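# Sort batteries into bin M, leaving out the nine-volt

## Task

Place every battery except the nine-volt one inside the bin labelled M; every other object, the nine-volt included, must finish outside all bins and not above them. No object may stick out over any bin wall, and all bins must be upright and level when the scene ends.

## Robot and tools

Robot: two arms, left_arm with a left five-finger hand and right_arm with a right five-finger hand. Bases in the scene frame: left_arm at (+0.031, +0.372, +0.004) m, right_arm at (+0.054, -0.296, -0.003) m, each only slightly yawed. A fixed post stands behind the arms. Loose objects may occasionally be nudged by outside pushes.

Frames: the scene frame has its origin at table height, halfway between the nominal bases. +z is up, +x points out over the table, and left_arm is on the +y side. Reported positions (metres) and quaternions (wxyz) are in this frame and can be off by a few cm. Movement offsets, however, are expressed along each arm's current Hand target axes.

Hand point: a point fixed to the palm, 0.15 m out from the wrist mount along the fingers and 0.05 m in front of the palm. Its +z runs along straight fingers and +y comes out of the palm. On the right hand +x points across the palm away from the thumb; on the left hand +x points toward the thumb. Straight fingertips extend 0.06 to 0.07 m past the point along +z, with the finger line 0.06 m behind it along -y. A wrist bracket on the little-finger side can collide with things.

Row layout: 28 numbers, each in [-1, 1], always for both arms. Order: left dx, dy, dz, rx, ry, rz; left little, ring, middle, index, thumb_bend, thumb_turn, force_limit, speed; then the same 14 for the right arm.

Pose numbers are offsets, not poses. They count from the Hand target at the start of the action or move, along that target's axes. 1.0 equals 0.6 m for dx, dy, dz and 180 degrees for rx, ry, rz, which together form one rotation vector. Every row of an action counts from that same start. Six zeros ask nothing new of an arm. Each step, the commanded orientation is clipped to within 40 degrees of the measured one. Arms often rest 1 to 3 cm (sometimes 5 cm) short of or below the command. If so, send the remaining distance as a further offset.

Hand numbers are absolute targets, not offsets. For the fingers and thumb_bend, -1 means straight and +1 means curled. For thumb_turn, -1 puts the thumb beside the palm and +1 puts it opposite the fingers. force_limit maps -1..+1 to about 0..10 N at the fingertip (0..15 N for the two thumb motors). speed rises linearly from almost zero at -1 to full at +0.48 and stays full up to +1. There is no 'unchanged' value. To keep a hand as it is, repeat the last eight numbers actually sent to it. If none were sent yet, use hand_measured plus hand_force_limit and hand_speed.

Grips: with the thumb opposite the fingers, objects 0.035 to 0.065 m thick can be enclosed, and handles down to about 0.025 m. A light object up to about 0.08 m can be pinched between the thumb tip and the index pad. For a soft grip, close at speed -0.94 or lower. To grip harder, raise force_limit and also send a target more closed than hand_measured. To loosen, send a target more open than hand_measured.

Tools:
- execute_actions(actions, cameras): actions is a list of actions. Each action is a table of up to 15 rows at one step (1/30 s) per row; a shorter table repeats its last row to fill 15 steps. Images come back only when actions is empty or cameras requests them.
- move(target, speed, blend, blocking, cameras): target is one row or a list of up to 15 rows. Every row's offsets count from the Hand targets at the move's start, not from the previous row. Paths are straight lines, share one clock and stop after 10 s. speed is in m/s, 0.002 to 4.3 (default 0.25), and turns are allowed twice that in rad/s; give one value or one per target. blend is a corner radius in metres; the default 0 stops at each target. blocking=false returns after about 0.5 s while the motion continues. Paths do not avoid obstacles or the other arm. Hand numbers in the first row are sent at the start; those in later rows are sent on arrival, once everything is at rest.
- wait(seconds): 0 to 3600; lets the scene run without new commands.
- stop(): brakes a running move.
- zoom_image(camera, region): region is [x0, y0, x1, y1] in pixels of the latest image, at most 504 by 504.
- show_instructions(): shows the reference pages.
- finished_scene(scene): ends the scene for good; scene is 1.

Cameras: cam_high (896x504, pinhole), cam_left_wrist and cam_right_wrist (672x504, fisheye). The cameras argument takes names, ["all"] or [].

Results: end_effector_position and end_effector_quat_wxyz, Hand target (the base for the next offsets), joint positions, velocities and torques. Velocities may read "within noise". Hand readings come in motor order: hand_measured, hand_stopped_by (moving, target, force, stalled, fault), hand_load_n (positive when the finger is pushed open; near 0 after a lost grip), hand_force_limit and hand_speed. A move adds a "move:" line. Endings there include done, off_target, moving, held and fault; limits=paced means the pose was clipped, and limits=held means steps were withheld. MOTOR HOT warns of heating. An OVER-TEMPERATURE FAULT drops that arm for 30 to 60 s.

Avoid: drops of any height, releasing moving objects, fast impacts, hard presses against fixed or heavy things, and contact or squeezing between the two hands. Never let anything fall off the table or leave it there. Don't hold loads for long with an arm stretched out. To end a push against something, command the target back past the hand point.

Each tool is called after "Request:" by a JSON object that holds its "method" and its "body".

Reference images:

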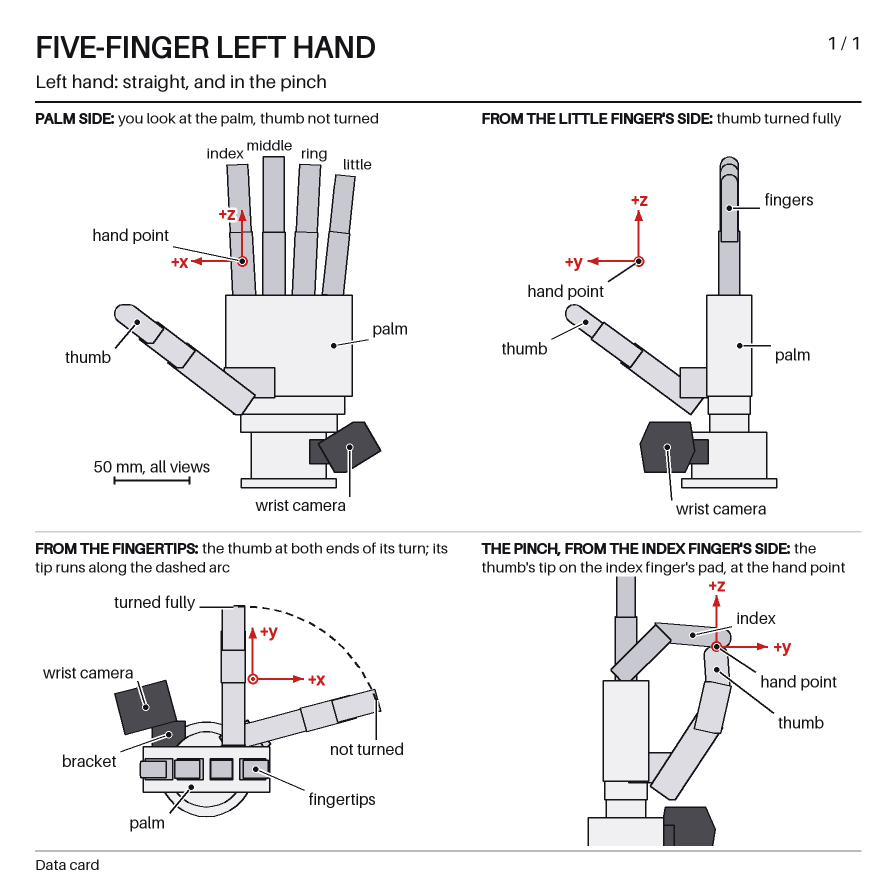

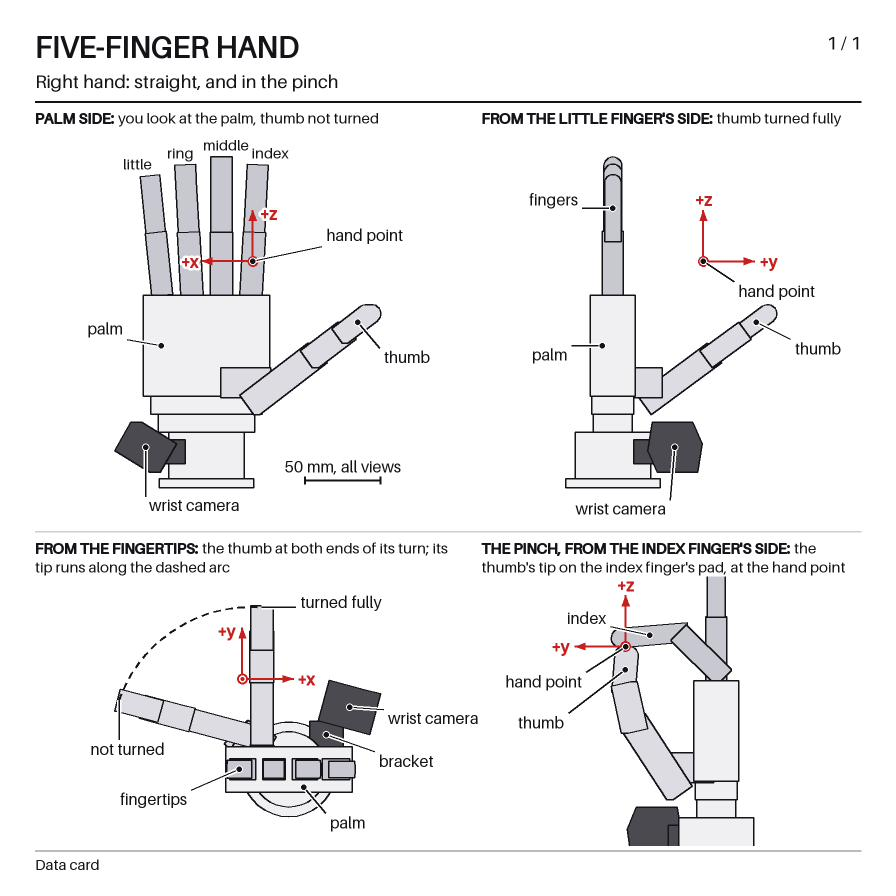

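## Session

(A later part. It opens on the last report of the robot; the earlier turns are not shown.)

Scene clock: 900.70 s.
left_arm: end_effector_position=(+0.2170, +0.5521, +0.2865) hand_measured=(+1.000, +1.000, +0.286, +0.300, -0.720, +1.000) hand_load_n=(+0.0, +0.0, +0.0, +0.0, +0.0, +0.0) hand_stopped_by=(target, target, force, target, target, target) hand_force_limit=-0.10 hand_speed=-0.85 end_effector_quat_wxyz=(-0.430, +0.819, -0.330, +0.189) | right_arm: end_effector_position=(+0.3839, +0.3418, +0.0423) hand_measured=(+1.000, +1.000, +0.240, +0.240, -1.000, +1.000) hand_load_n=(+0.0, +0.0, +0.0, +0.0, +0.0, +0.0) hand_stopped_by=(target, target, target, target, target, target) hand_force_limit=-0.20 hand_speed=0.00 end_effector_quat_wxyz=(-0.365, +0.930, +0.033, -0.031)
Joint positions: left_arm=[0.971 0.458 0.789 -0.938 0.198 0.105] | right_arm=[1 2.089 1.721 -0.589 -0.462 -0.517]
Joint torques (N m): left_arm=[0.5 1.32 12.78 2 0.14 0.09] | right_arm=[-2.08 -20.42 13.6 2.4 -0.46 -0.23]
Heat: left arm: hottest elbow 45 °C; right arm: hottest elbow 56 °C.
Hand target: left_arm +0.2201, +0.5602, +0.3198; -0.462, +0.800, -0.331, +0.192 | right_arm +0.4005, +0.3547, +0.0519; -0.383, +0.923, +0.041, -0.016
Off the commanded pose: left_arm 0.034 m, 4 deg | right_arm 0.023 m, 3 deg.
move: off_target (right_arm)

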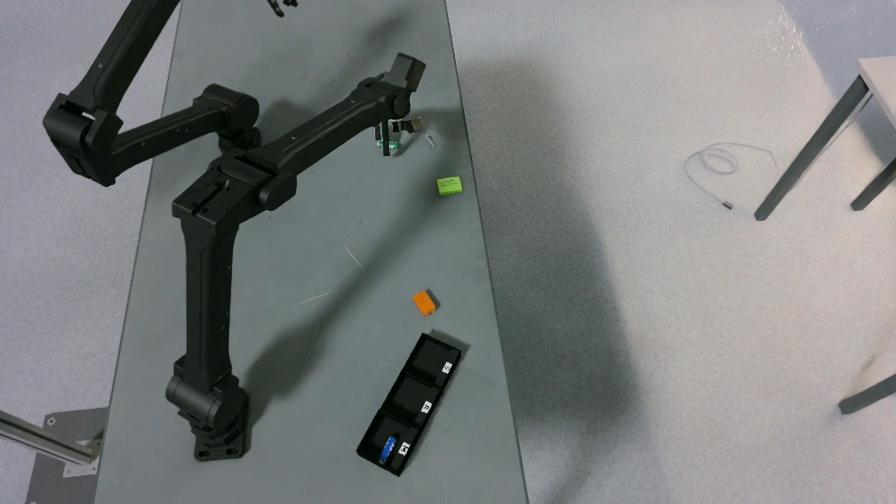

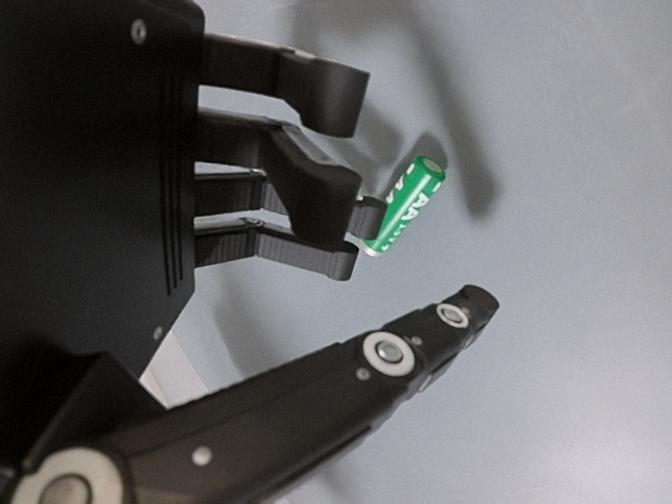

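Request:
{"method": "move", "body": {"target": [0,0,0,0,0,0,1,1,0.6,0.3,-0.72,1,-0.1,-0.85,0.0237,-0.034,-0.0013,0,0,0,1,1,0.24,0.24,-1,1,-0.2,0], "speed": 0.06, "cameras": ["cam_high", "cam_right_wrist"]}}

Request:
{"method": "zoom_image", "body": {"camera": "cam_high", "region": [340, 80, 440, 180]}}

Scene clock: 921.17 s.
left_arm: end_effector_position=(+0.2170, +0.5521, +0.2865) hand_measured=(+1.000, +1.000, +0.286, +0.300, -0.720, +1.000) hand_load_n=(+0.0, +0.0, +0.0, +0.0, +0.0, +0.0) hand_stopped_by=(target, target, force, target, target, target) hand_force_limit=-0.10 hand_speed=-0.85 end_effector_quat_wxyz=(-0.430, +0.819, -0.330, +0.189) | right_arm: end_effector_position=(+0.3990, +0.3600, +0.0569) hand_measured=(+1.000, +1.000, +0.240, +0.240, -1.000, +1.000) hand_load_n=(+0.0, +0.0, +0.0, +0.0, +0.0, +0.0) hand_stopped_by=(target, target, target, target, target, target) hand_force_limit=-0.20 hand_speed=0.00 end_effector_quat_wxyz=(-0.374, +0.927, +0.035, -0.024)
Joint positions: left_arm=[0.971 0.458 0.789 -0.938 0.198 0.105] | right_arm=[0.997 2.125 1.816 -0.626 -0.464 -0.519]
Joint torques (N m): left_arm=[0.38 1.44 12.81 2.02 0.13 0.11] | right_arm=[-1.96 -21.3 14.84 0.96 -0.45 -0.2]
Heat: left arm: hottest elbow 45 °C; right arm: hottest elbow 56 °C.
Hand target: left_arm +0.2201, +0.5602, +0.3198; -0.462, +0.800, -0.331, +0.192 | right_arm +0.4134, +0.3698, +0.0670; -0.383, +0.923, +0.040, -0.016
Off the commanded pose: left_arm 0.034 m, 4 deg | right_arm 0.020 m, 2 deg.
move: off_target (right_arm)

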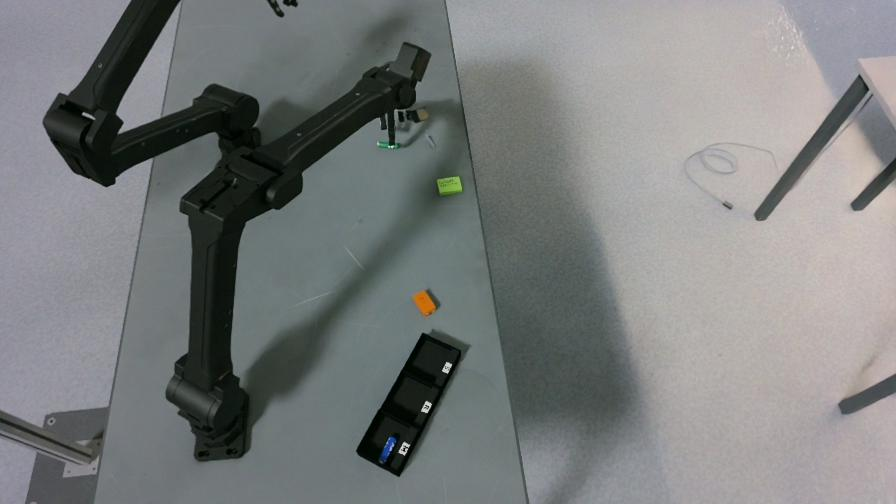

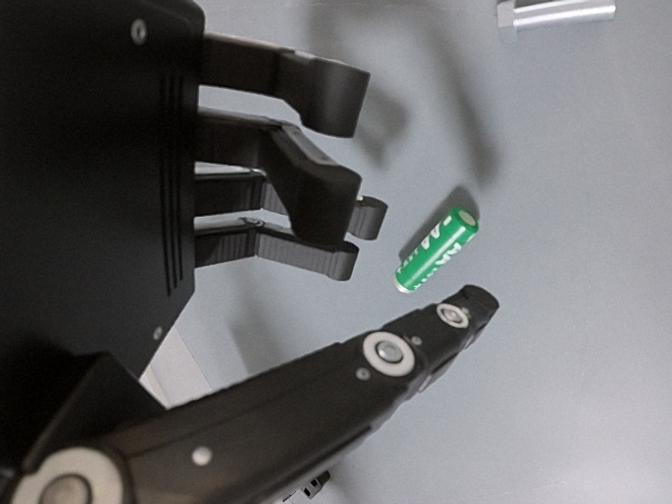

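Scaled by 5.040 from the camera's image (finer frame: 1280x720).

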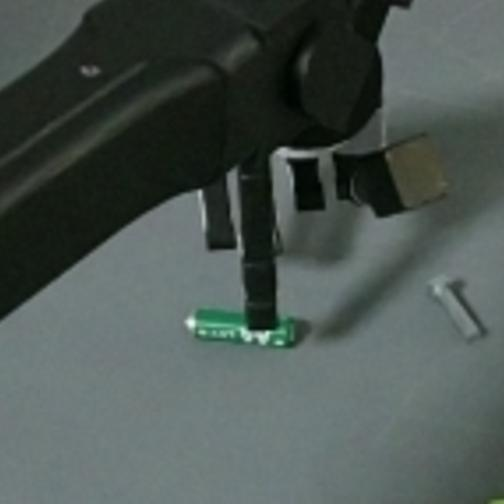

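Request:
{"method": "move", "body": {"target": [0,0,0,0,0,0,1,1,0.6,0.3,-0.72,1,-0.1,-0.85,0,0.0295,0.0295,0,0,0,1,1,0.24,0.24,-1,1,-0.2,0], "speed": 0.06, "cameras": ["cam_high", "cam_right_wrist"]}}

Request:
{"method": "zoom_image", "body": {"camera": "cam_high", "region": [340, 80, 440, 180]}}

Request:
{"method": "zoom_image", "body": {"camera": "cam_right_wrist", "region": [200, 100, 540, 350]}}

Scene clock: 935.70 s.
left_arm: end_effector_position=(+0.2170, +0.5521, +0.2865) hand_measured=(+1.000, +1.000, +0.286, +0.300, -0.720, +1.000) hand_load_n=(+0.0, +0.0, +0.0, +0.0, +0.0, +0.0) hand_stopped_by=(target, target, force, target, target, target) hand_force_limit=-0.10 hand_speed=-0.85 end_effector_quat_wxyz=(-0.430, +0.819, -0.330, +0.189) | right_arm: end_effector_position=(+0.4004, +0.3621, +0.0401) hand_measured=(+1.000, +1.000, +0.240, +0.240, -1.000, +1.000) hand_load_n=(+0.0, +0.5, +0.0, +0.0, +0.0, +0.0) hand_stopped_by=(target, target, target, target, target, target) hand_force_limit=-0.20 hand_speed=0.00 end_effector_quat_wxyz=(-0.371, +0.928, +0.035, -0.026)
Joint positions: left_arm=[0.971 0.458 0.789 -0.938 0.198 0.105] | right_arm=[0.997 2.151 1.816 -0.607 -0.465 -0.52]
Joint torques (N m): left_arm=[0.32 1.26 12.81 1.98 0.11 0.09] | right_arm=[-1.96 -22.07 12.46 2.36 -0.46 -0.22]
Heat: left arm: hottest elbow 45 °C; right arm: hottest elbow 55 °C.
Hand target: left_arm +0.2201, +0.5602, +0.3198; -0.462, +0.800, -0.331, +0.192 | right_arm +0.4134, +0.3699, +0.0419; -0.383, +0.923, +0.041, -0.016
Off the commanded pose: left_arm 0.034 m, 4 deg | right_arm 0.015 m, 2 deg.
move: off_target (right_arm)

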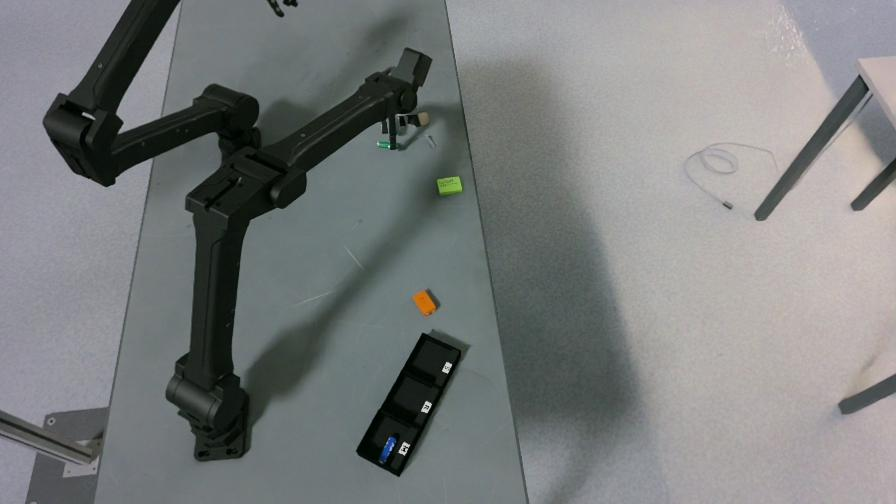

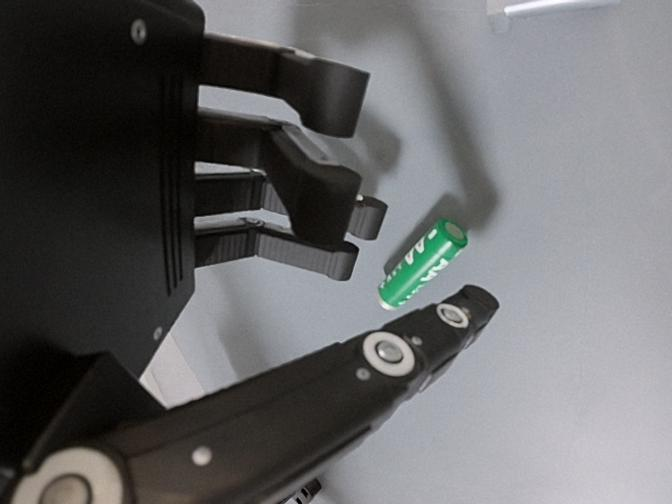

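Scaled by 5.040 from the camera's image (finer frame: 1280x720).

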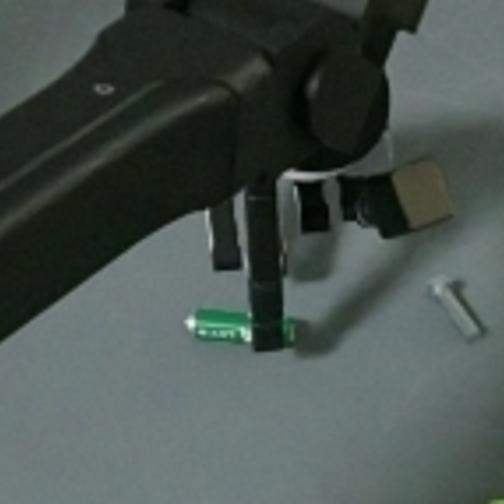

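Scaled by 1.482 from the camera's image (finer frame: 960x720).

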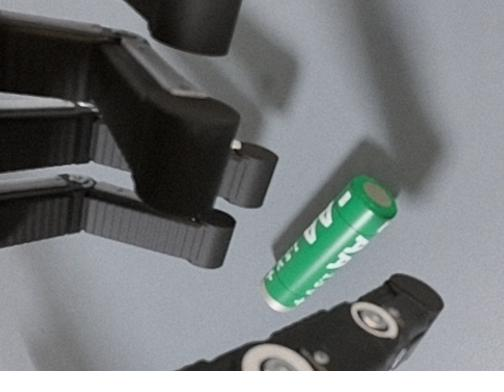

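Request:
{"method": "move", "body": {"target": [0,0,0,0,0,0,1,1,0.6,0.3,-0.72,1,-0.1,-0.85,-0.01,0.0228,0.0242,0,0,0,1,1,0.24,0.24,-1,1,-0.2,0], "speed": 0.05, "cameras": ["cam_high", "cam_right_wrist"]}}

Request:
{"method": "zoom_image", "body": {"camera": "cam_high", "region": [340, 80, 440, 180]}}

Request:
{"method": "zoom_image", "body": {"camera": "cam_right_wrist", "region": [200, 100, 540, 350]}}

Scene clock: 944.57 s.
left_arm: end_effector_position=(+0.2170, +0.5521, +0.2865) hand_measured=(+1.000, +1.000, +0.286, +0.300, -0.720, +1.000) hand_load_n=(+0.0, +0.5, +0.0, +0.0, +0.0, +0.0) hand_stopped_by=(target, target, force, target, target, target) hand_force_limit=-0.10 hand_speed=-0.85 end_effector_quat_wxyz=(-0.430, +0.819, -0.330, +0.189) | right_arm: end_effector_position=(+0.4068, +0.3714, +0.0397) hand_measured=(+1.000, +1.000, +0.240, +0.240, -1.000, +1.000) hand_load_n=(+0.5, +0.0, +0.0, +0.0, +0.0, +0.0) hand_stopped_by=(target, target, target, target, target, target) hand_force_limit=-0.20 hand_speed=0.00 end_effector_quat_wxyz=(-0.387, +0.921, +0.040, -0.014)
Joint positions: left_arm=[0.971 0.458 0.789 -0.938 0.198 0.105] | right_arm=[0.997 2.158 1.816 -0.557 -0.465 -0.52]
Joint torques (N m): left_arm=[0.26 1.55 12.79 2.03 0.14 0.07] | right_arm=[-1.38 -21.19 9.5 2.47 -0.29 -0.16]
Heat: left arm: hottest elbow 46 °C; right arm: hottest elbow 55 °C.
Hand target: left_arm +0.2201, +0.5602, +0.3198; -0.462, +0.800, -0.331, +0.192 | right_arm +0.4074, +0.3700, +0.0221; -0.383, +0.923, +0.041, -0.016
Off the commanded pose: left_arm 0.034 m, 4 deg | right_arm 0.018 m, 1 deg.
move: off_target (right_arm)

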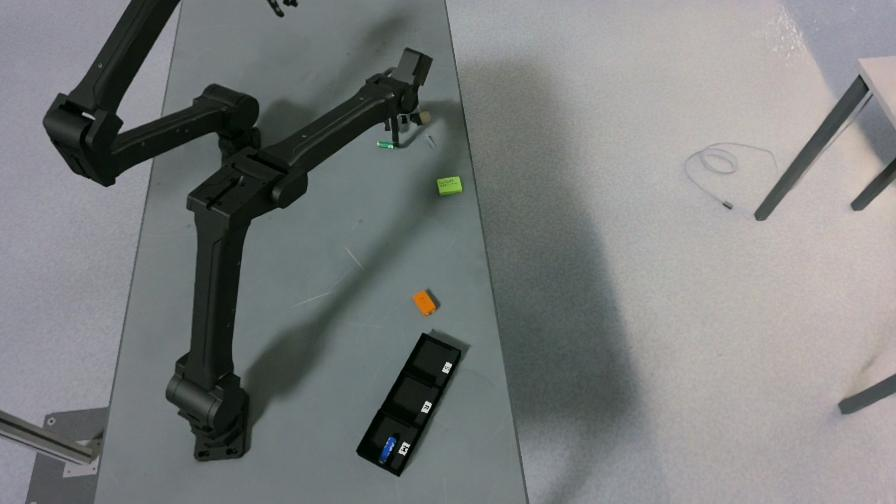

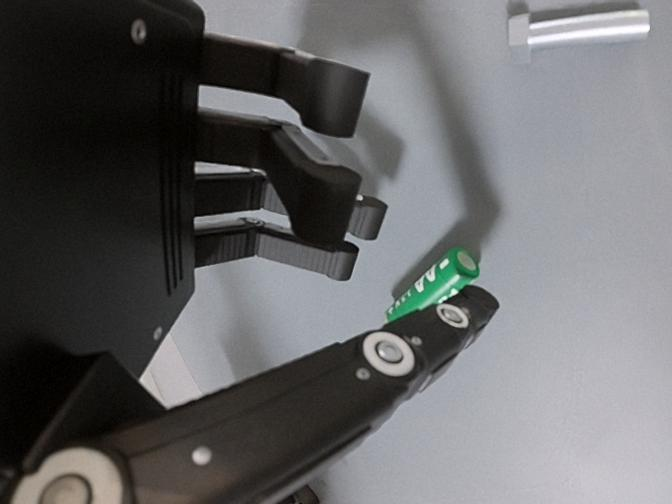

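Scaled by 5.040 from the camera's image (finer frame: 1280x720).

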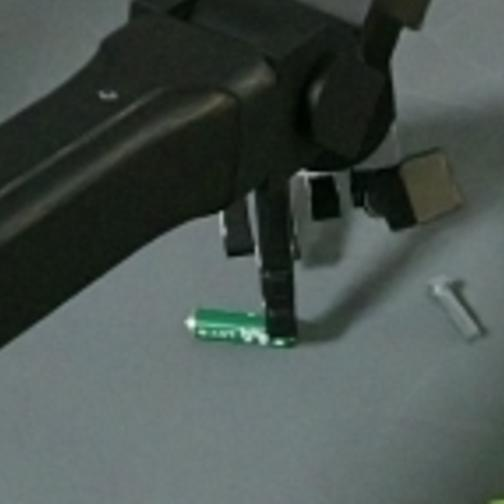

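Scaled by 1.482 from the camera's image (finer frame: 960x720).

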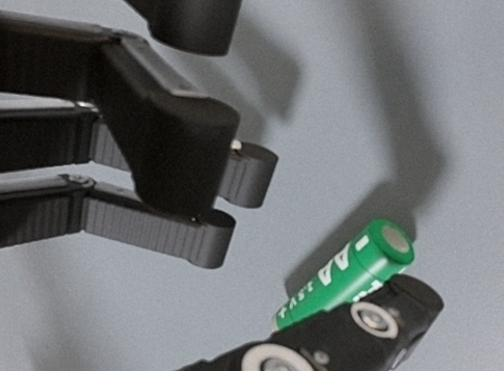

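Request:
{"method": "move", "body": {"target": [0,0,0,0,0,0,1,1,0.6,0.3,-0.72,1,-0.1,-0.85,-0.0113,0.0287,0.009,0,0,0,1,1,0.24,0.24,-1,1,-0.2,0], "speed": 0.05, "cameras": ["cam_high", "cam_right_wrist"]}}

Request:
{"method": "zoom_image", "body": {"camera": "cam_high", "region": [340, 80, 440, 180]}}

Request:
{"method": "zoom_image", "body": {"camera": "cam_right_wrist", "region": [200, 100, 540, 350]}}

Scene clock: 955.70 s.
left_arm: end_effector_position=(+0.2170, +0.5521, +0.2865) hand_measured=(+1.000, +1.000, +0.286, +0.300, -0.720, +1.000) hand_load_n=(+0.0, +0.0, +0.0, +0.0, +0.0, +0.0) hand_stopped_by=(target, target, force, target, target, target) hand_force_limit=-0.10 hand_speed=-0.85 end_effector_quat_wxyz=(-0.430, +0.819, -0.330, +0.189) | right_arm: end_effector_position=(+0.4010, +0.3629, +0.0173) hand_measured=(+1.000, +1.000, +0.240, +0.240, -1.000, +1.000) hand_load_n=(+0.0, +0.0, -0.5, +0.0, +0.0, +0.0) hand_stopped_by=(target, target, target, target, target, target) hand_force_limit=-0.20 hand_speed=0.00 end_effector_quat_wxyz=(-0.384, +0.922, +0.039, -0.017)
Joint positions: left_arm=[0.971 0.458 0.789 -0.938 0.198 0.105] | right_arm=[0.997 2.158 1.755 -0.504 -0.465 -0.52]
Joint torques (N m): left_arm=[0.21 1.32 12.68 1.99 0.13 0.09] | right_arm=[-1.38 -21.83 9.14 2.44 -0.29 -0.17]
Heat: left arm: hottest elbow 46 °C; right arm: hottest elbow 53 °C.
Hand target: left_arm +0.2201, +0.5602, +0.3198; -0.462, +0.800, -0.331, +0.192 | right_arm +0.4014, +0.3610, +0.0060; -0.383, +0.923, +0.041, -0.016
Off the commanded pose: left_arm 0.034 m, 4 deg | right_arm 0.011 m, 0 deg.
move: off_target (right_arm)

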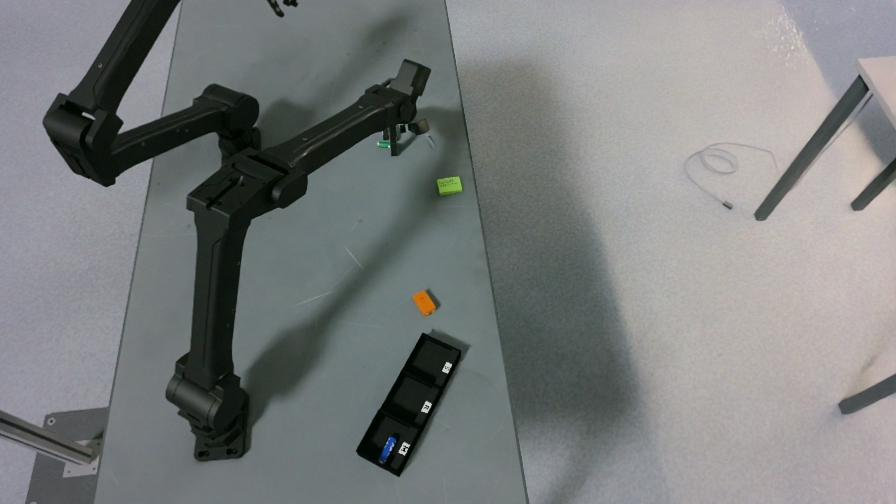

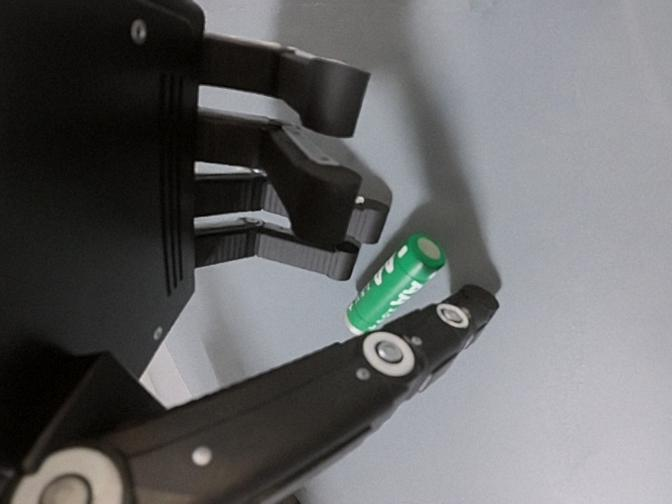

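Scaled by 5.040 from the camera's image (finer frame: 1280x720).

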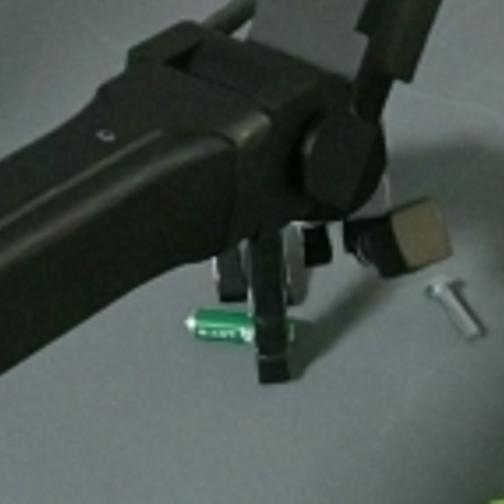

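Scaled by 1.482 from the camera's image (finer frame: 960x720).

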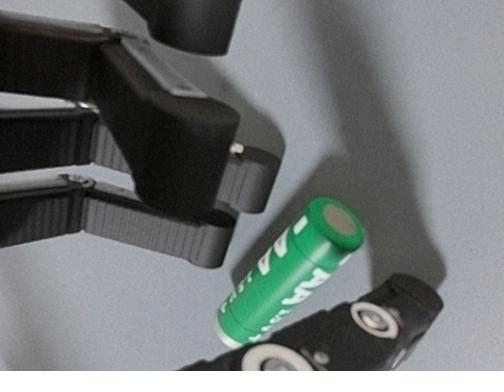

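Request:
{"method": "move", "body": {"target": [0,0,0,0,0,0,1,1,0.6,0.3,-0.72,1,-0.1,-0.85,-0.0293,-0.036,-0.023,0,0,0,1,1,0.24,0.24,-1,1,-0.2,0], "speed": 0.06, "cameras": ["cam_right_wrist"]}}

Scene clock: 974.50 s.
left_arm: end_effector_position=(+0.2170, +0.5521, +0.2865) hand_measured=(+1.000, +1.000, +0.286, +0.300, -0.720, +1.000) hand_load_n=(+0.0, +0.5, +0.0, +0.0, +0.0, +0.0) hand_stopped_by=(target, target, force, target, target, target) hand_force_limit=-0.10 hand_speed=-0.85 end_effector_quat_wxyz=(-0.430, +0.819, -0.330, +0.189) | right_arm: end_effector_position=(+0.3898, +0.3668, +0.0294) hand_measured=(+1.000, +1.000, +0.240, +0.240, -1.000, +1.000) hand_load_n=(+0.0, +0.0, +0.0, +0.0, +0.0, +0.0) hand_stopped_by=(target, target, target, target, target, target) hand_force_limit=-0.20 hand_speed=0.00 end_effector_quat_wxyz=(-0.386, +0.921, +0.045, -0.012)
Joint positions: left_arm=[0.971 0.458 0.789 -0.938 0.198 0.105] | right_arm=[1.015 2.133 1.743 -0.504 -0.453 -0.516]
Joint torques (N m): left_arm=[0.32 1.55 12.82 2.02 0.13 0.09] | right_arm=[-1.14 -23.24 9.4 1.22 -0.13 -0.01]
Heat: left arm: hottest elbow 46 °C; right arm: hottest elbow 52 °C.
Hand target: left_arm +0.2201, +0.5602, +0.3198; -0.462, +0.800, -0.331, +0.192 | right_arm +0.3833, +0.3650, +0.0309; -0.383, +0.923, +0.041, -0.016
Off the commanded pose: left_arm 0.034 m, 4 deg | right_arm 0.007 m, 1 deg.
move: done

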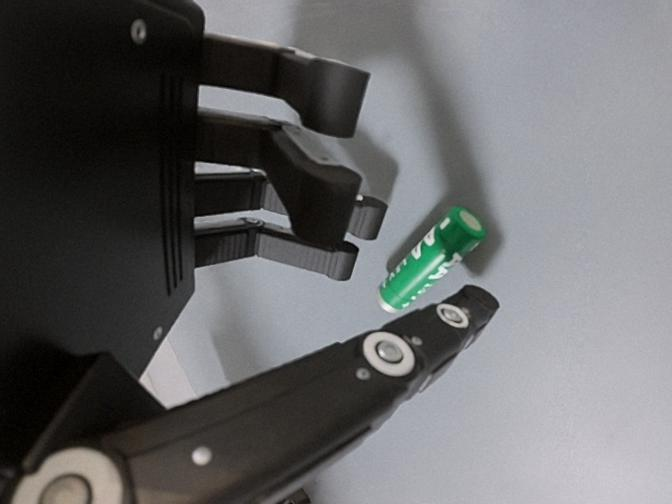

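Request:
{"method": "move", "body": {"target": [0,0,0,0,0,0,1,1,0.6,0.3,-0.72,1,-0.1,-0.85,-0.0017,0.0158,0.016,0,0.0236,0.0236,1,1,0.24,0.24,-1,1,-0.2,0], "speed": 0.05, "cameras": ["cam_right_wrist"]}}

Scene clock: 985.93 s.
left_arm: end_effector_position=(+0.2170, +0.5521, +0.2865) hand_measured=(+1.000, +1.000, +0.286, +0.300, -0.720, +1.000) hand_load_n=(+0.0, +0.0, +0.0, +0.0, +0.0, +0.0) hand_stopped_by=(target, target, force, target, target, target) hand_force_limit=-0.10 hand_speed=-0.85 end_effector_quat_wxyz=(-0.430, +0.819, -0.330, +0.189) | right_arm: end_effector_position=(+0.3884, +0.3623, +0.0166) hand_measured=(+1.000, +1.000, +0.240, +0.240, -1.000, +1.000) hand_load_n=(+0.0, +0.5, -1.0, +0.0, +0.0, +0.0) hand_stopped_by=(target, target, target, target, target, target) hand_force_limit=-0.20 hand_speed=0.00 end_effector_quat_wxyz=(-0.379, +0.925, -0.007, +0.003)
Joint positions: left_arm=[0.971 0.458 0.789 -0.938 0.198 0.105] | right_arm=[1.023 2.12 1.685 -0.439 -0.38 -0.418]
Joint torques (N m): left_arm=[0.03 1.49 12.88 2.06 0.14 0.09] | right_arm=[-0.26 -23 9.05 2.5 -0.06 0.02]
Heat: left arm: hottest elbow 46 °C; right arm: hottest elbow 51 °C.
Hand target: left_arm +0.2201, +0.5602, +0.3198; -0.462, +0.800, -0.331, +0.192 | right_arm +0.3824, +0.3648, +0.0174; -0.383, +0.924, -0.008, +0.004
Off the commanded pose: left_arm 0.034 m, 4 deg | right_arm 0.007 m, 1 deg.
move: done

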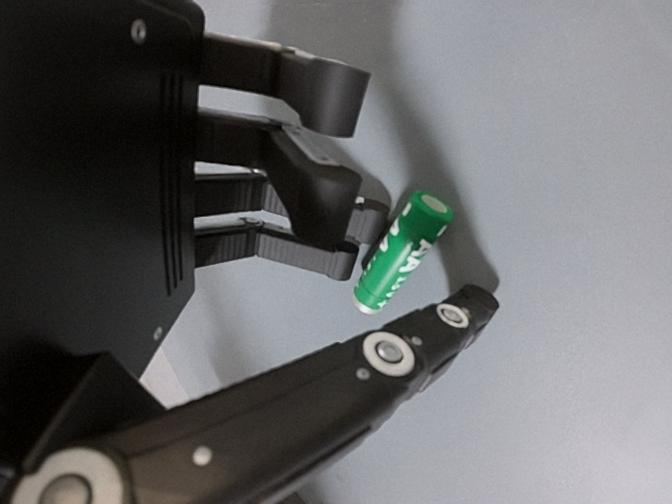

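Request:
{"method": "move", "body": {"target": [0,0,0,0,0,0,1,1,0.6,0.3,-0.72,1,-0.1,-0.85,0,0,0,0,0,0,1,1,0.24,0.24,0.0,1,-0.4,-0.87], "cameras": ["cam_right_wrist"]}}

Request:
{"method": "zoom_image", "body": {"camera": "cam_right_wrist", "region": [200, 100, 540, 350]}}

Scene clock: 993.27 s.
left_arm: end_effector_position=(+0.2170, +0.5521, +0.2865) hand_measured=(+1.000, +1.000, +0.286, +0.300, -0.720, +1.000) hand_load_n=(+0.0, +0.0, +0.0, +0.0, +0.0, +0.0) hand_stopped_by=(target, target, force, target, target, target) hand_force_limit=-0.10 hand_speed=-0.85 end_effector_quat_wxyz=(-0.430, +0.819, -0.330, +0.189) | right_arm: end_effector_position=(+0.3886, +0.3626, +0.0188) hand_measured=(+1.000, +1.000, +0.240, +0.240, -0.500, +1.000) hand_load_n=(+0.0, +0.0, +4.0, +0.0, +4.5, -0.5) hand_stopped_by=(target, target, target, target, force, target) hand_force_limit=-0.40 hand_speed=-0.87 end_effector_quat_wxyz=(-0.380, +0.925, -0.007, +0.004)
Joint positions: left_arm=[0.971 0.458 0.789 -0.938 0.198 0.105] | right_arm=[1.023 2.117 1.685 -0.439 -0.38 -0.417]
Joint torques (N m): left_arm=[0.38 1.44 12.79 2.04 0.11 0.08] | right_arm=[-0.44 -22.71 9.05 2.36 -0.09 0.02]
Heat: left arm: hottest elbow 46 °C; right arm: hottest elbow 51 °C.
Hand target: left_arm +0.2201, +0.5602, +0.3198; -0.462, +0.800, -0.331, +0.192 | right_arm +0.3824, +0.3648, +0.0173; -0.383, +0.924, -0.008, +0.004
Off the commanded pose: left_arm 0.034 m, 4 deg | right_arm 0.007 m, 0 deg.
move: done

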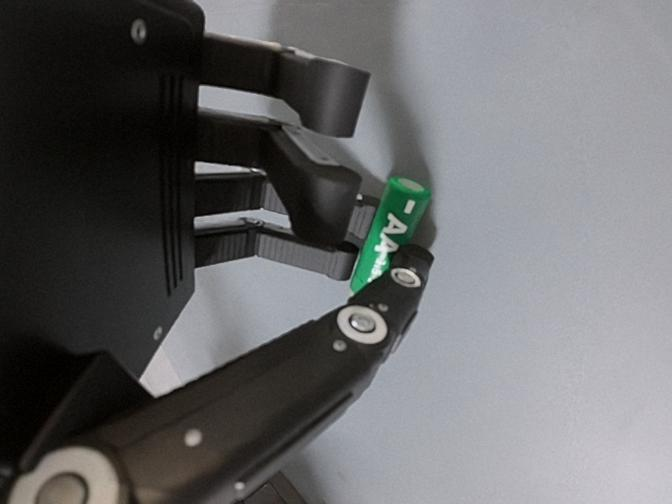

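Scaled by 1.482 from the camera's image (finer frame: 960x720).

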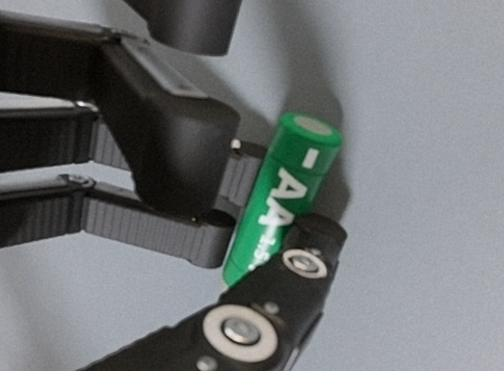

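Request:
{"method": "move", "body": {"target": [[0,0,0,0,0,0,1,1,0.6,0.3,-0.72,1,-0.1,-0.85,0,0,0,0,0,0,1,1,0.24,0.24,0.1,1,-0.07,-0.87],[0,0,0,0,0,0,1,1,0.6,0.3,-0.72,1,-0.1,-0.85,0,-0.048,-0.018,0,0,0,1,1,0.24,0.24,0.1,1,-0.07,-0.87]], "speed": 0.04, "cameras": ["cam_right_wrist"]}}

Scene clock: 1001.63 s.
left_arm: end_effector_position=(+0.2170, +0.5521, +0.2865) hand_measured=(+1.000, +1.000, +0.286, +0.300, -0.720, +1.000) hand_load_n=(+0.0, +0.0, +0.0, +0.0, +0.0, +0.5) hand_stopped_by=(target, target, force, target, target, target) hand_force_limit=-0.10 hand_speed=-0.85 end_effector_quat_wxyz=(-0.430, +0.819, -0.330, +0.189) | right_arm: end_effector_position=(+0.3811, +0.3593, +0.0200) hand_measured=(+1.000, +1.000, +0.240, +0.240, -0.472, +1.000) hand_load_n=(+0.0, +0.5, +8.0, +0.0, +6.5, -1.0) hand_stopped_by=(target, target, target, target, force, target) hand_force_limit=-0.07 hand_speed=-0.87 end_effector_quat_wxyz=(-0.368, +0.930, -0.010, -0.002)
Joint positions: left_arm=[0.971 0.458 0.789 -0.938 0.198 0.105] | right_arm=[1.03 2.112 1.689 -0.475 -0.372 -0.412]
Joint torques (N m): left_arm=[0.62 1.49 12.82 2.07 0.12 0.09] | right_arm=[-0.15 -22.89 14.23 0.95 -0.13 0]
Heat: left arm: hottest elbow 46 °C; right arm: hottest elbow 50 °C.
Hand target: left_arm +0.2201, +0.5602, +0.3198; -0.462, +0.800, -0.331, +0.192 | right_arm +0.3828, +0.3776, +0.0456; -0.383, +0.924, -0.008, +0.004
Off the commanded pose: left_arm 0.034 m, 4 deg | right_arm 0.031 m, 2 deg.
move: off_target (right_arm)

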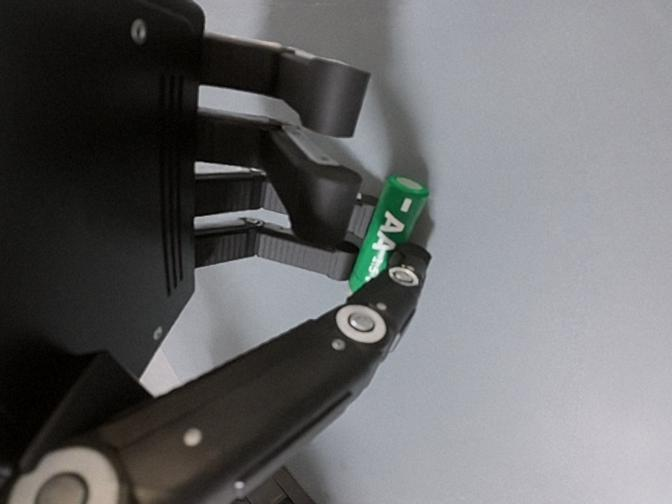

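Request:
{"method": "move", "body": {"target": [0,0,0,0,0,0,1,1,0.6,0.3,-0.72,1,-0.1,-0.85,0,-0.1414,-0.1414,0,0,0,1,1,0.24,0.24,0.1,1,-0.07,-0.87], "speed": 0.08, "cameras": ["cam_high", "cam_right_wrist"]}}

Scene clock: 1014.30 s.
left_arm: end_effector_position=(+0.2170, +0.5521, +0.2865) hand_measured=(+1.000, +1.000, +0.286, +0.300, -0.720, +1.000) hand_load_n=(+0.0, +0.5, +0.0, +0.5, +0.0, +0.0) hand_stopped_by=(target, target, force, target, target, target) hand_force_limit=-0.10 hand_speed=-0.85 end_effector_quat_wxyz=(-0.430, +0.819, -0.330, +0.189) | right_arm: end_effector_position=(+0.3808, +0.3623, +0.1350) hand_measured=(+1.000, +1.000, +0.240, +0.240, -0.472, +1.000) hand_load_n=(+0.0, +0.0, +8.5, +0.0, +6.0, -1.0) hand_stopped_by=(target, target, target, target, force, target) hand_force_limit=-0.07 hand_speed=-0.87 end_effector_quat_wxyz=(-0.364, +0.931, -0.011, -0.006)
Joint positions: left_arm=[0.971 0.458 0.789 -0.938 0.198 0.105] | right_arm=[1.032 2.031 1.873 -0.75 -0.372 -0.409]
Joint torques (N m): left_arm=[0.32 1.49 12.85 2.03 0.13 0.11] | right_arm=[-0.32 -22.59 15.43 1.03 -0.14 -0.01]
Heat: left arm: hottest elbow 47 °C; right arm: hottest elbow 54 °C.
Hand target: left_arm +0.2201, +0.5602, +0.3198; -0.462, +0.800, -0.331, +0.192 | right_arm +0.3823, +0.3775, +0.1653; -0.383, +0.924, -0.008, +0.004
Off the commanded pose: left_arm 0.034 m, 4 deg | right_arm 0.034 m, 3 deg.
move: off_target (right_arm)

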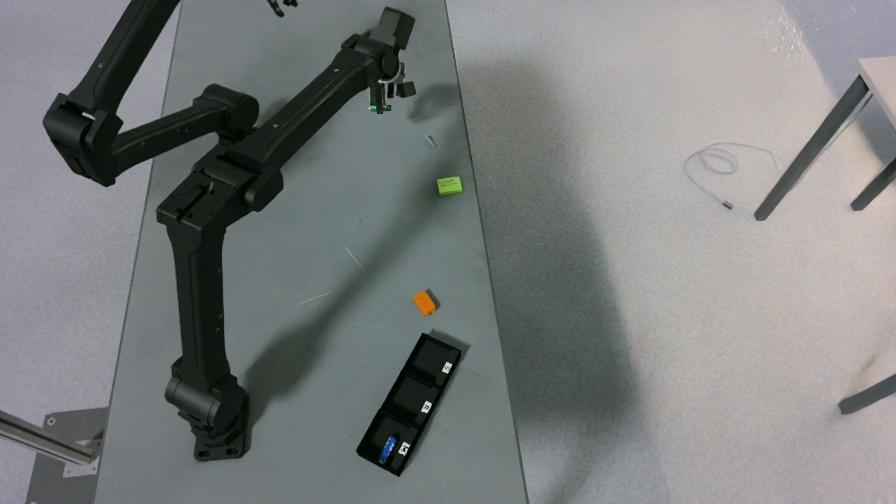

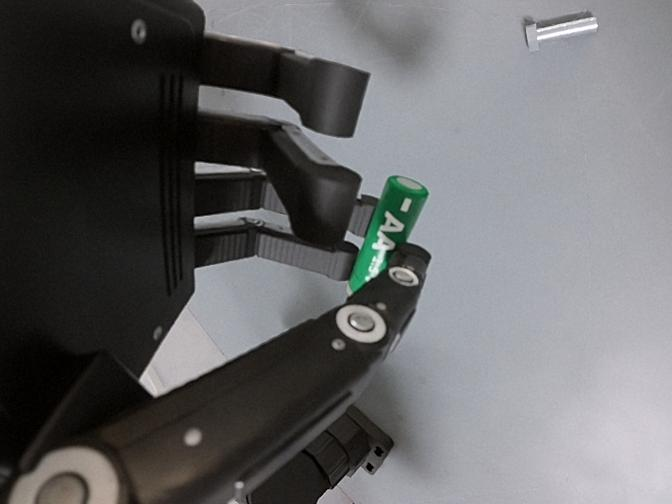

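Request:
{"method": "move", "body": {"target": [[0,0,0,0,0,0,1,1,0.6,0.3,-0.72,1,-0.1,-0.85,-0.0138,0.1332,-0.4035,0,0.1139,0.1139,1,1,0.24,0.24,0.1,1,-0.07,-0.87],[0,0,0,0,0,0,1,1,0.6,0.3,-0.72,1,-0.1,-0.85,-0.0203,0.4868,-0.8752,0,0.3103,0.3103,1,1,0.24,0.24,0.1,1,-0.07,-0.87],[0,0,0,0,0,0,1,1,0.6,0.3,-0.72,1,-0.1,-0.85,-0.0248,0.7697,-0.8987,0,0.4871,0.4871,1,1,0.24,0.24,0.1,1,-0.07,-0.87]], "speed": 0.25, "blend": 0.05, "cameras": ["all"]}}

Request:
{"method": "zoom_image", "body": {"camera": "cam_high", "region": [320, 330, 460, 480]}}

Scene clock: 1050.17 s.
left_arm: end_effector_position=(+0.2170, +0.5521, +0.2865) hand_measured=(+1.000, +1.000, +0.286, +0.300, -0.720, +1.000) hand_load_n=(+0.0, +0.0, +0.0, +0.0, +0.0, +0.0) hand_stopped_by=(target, target, force, target, target, target) hand_force_limit=-0.10 hand_speed=-0.85 end_effector_quat_wxyz=(-0.430, +0.819, -0.330, +0.189) | right_arm: end_effector_position=(+0.3511, -0.3278, +0.2200) hand_measured=(+1.000, +1.000, +0.240, +0.240, -0.472, +1.000) hand_load_n=(+0.0, +0.0, +8.0, +0.0, +6.0, -1.0) hand_stopped_by=(target, target, target, target, force, target) hand_force_limit=-0.07 hand_speed=-0.87 end_effector_quat_wxyz=(+0.172, -0.437, +0.817, -0.335)
Joint positions: left_arm=[0.971 0.458 0.789 -0.938 0.198 0.105] | right_arm=[0.006 0.706 0.795 -0.979 0.398 0.427]
Joint torques (N m): left_arm=[0.5 1.49 12.82 2 0.12 0.11] | right_arm=[-1.79 -2.37 10.47 2.58 0.4 -0.08]
Heat: left arm: hottest elbow 47 °C; right arm: hottest elbow 61 °C.
Hand target: left_arm +0.2201, +0.5602, +0.3198; -0.462, +0.800, -0.331, +0.192 | right_arm +0.3549, -0.3301, +0.2195; +0.177, -0.426, +0.820, -0.339
Off the commanded pose: left_arm 0.034 m, 4 deg | right_arm 0.004 m, 2 deg.
move: done

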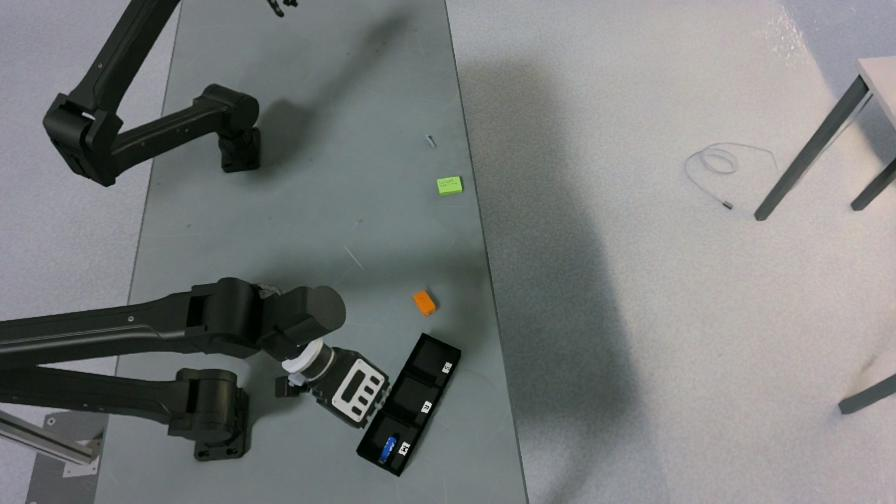

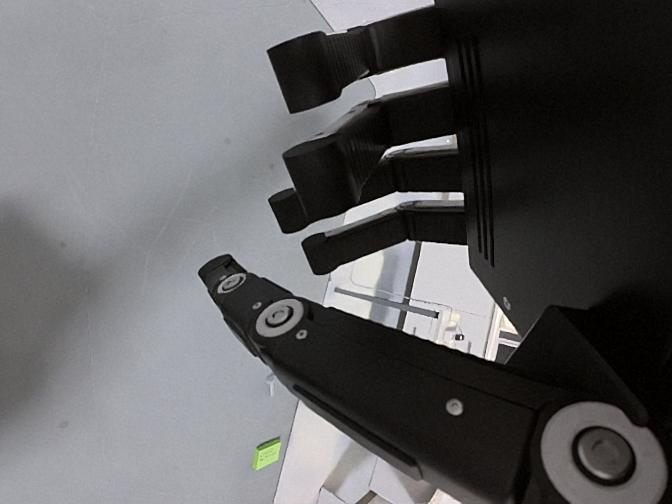

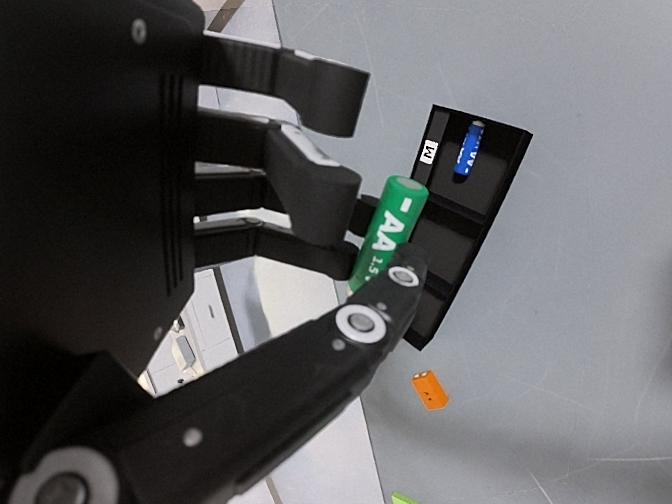

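Scaled by 3.360 from the camera's image (finer frame: 1280x720).

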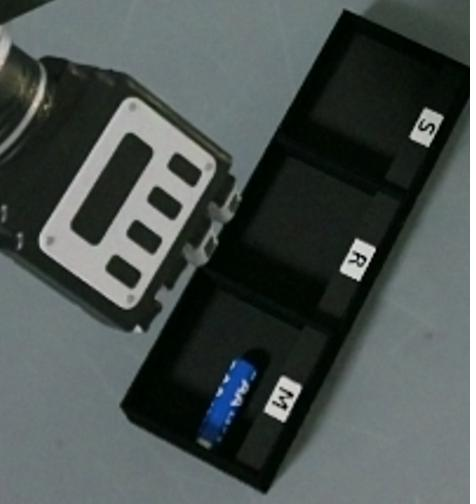

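Request:
{"method": "move", "body": {"target": [0,0,0,0,0,0,1,1,0.6,0.3,-0.72,1,-0.1,-0.85,0.0342,0.0623,0.145,0.0833,0,0,1,1,0.24,0.24,0.1,1,-0.07,-0.87], "speed": 0.12, "cameras": ["cam_high", "cam_right_wrist"]}}

Request:
{"method": "zoom_image", "body": {"camera": "cam_high", "region": [320, 360, 440, 480]}}

Scene clock: 1070.50 s.
left_arm: end_effector_position=(+0.2170, +0.5521, +0.2865) hand_measured=(+1.000, +1.000, +0.286, +0.300, -0.720, +1.000) hand_load_n=(+0.0, +0.0, +0.0, +0.0, +0.5, +0.0) hand_stopped_by=(target, target, force, target, target, target) hand_force_limit=-0.10 hand_speed=-0.85 end_effector_quat_wxyz=(-0.430, +0.819, -0.330, +0.189) | right_arm: end_effector_position=(+0.3706, -0.3637, +0.1302) hand_measured=(+1.000, +1.000, +0.240, +0.240, -0.472, +1.000) hand_load_n=(+0.0, +0.0, +8.5, +0.0, +6.0, -0.5) hand_stopped_by=(target, target, target, target, force, target) hand_force_limit=-0.07 hand_speed=-0.87 end_effector_quat_wxyz=(+0.228, -0.402, +0.772, -0.437)
Joint positions: left_arm=[0.971 0.458 0.789 -0.938 0.198 0.105] | right_arm=[-0.056 0.624 0.413 -0.396 0.448 0.293]
Joint torques (N m): left_arm=[0.38 1.38 12.83 2.02 0.12 0.09] | right_arm=[-2.02 -1.79 10.65 3.02 0.14 -0.2]
Heat: left arm: hottest elbow 47 °C; right arm: hottest elbow 56 °C.
Hand target: left_arm +0.2201, +0.5602, +0.3198; -0.462, +0.800, -0.331, +0.192 | right_arm +0.3720, -0.3669, +0.1316; +0.231, -0.399, +0.768, -0.444
Off the commanded pose: left_arm 0.034 m, 4 deg | right_arm 0.004 m, 1 deg.
move: done

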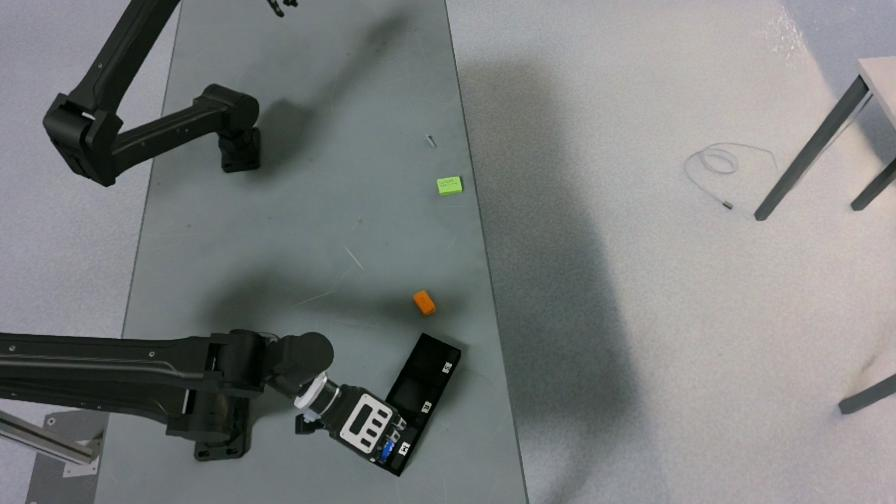

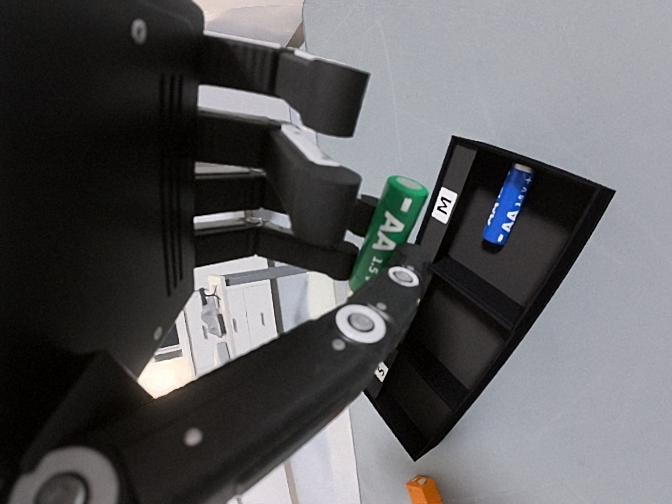

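Scaled by 4.200 from the camera's image (finer frame: 1280x720).

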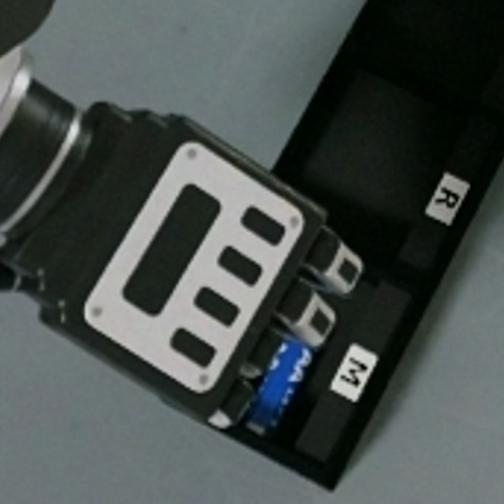

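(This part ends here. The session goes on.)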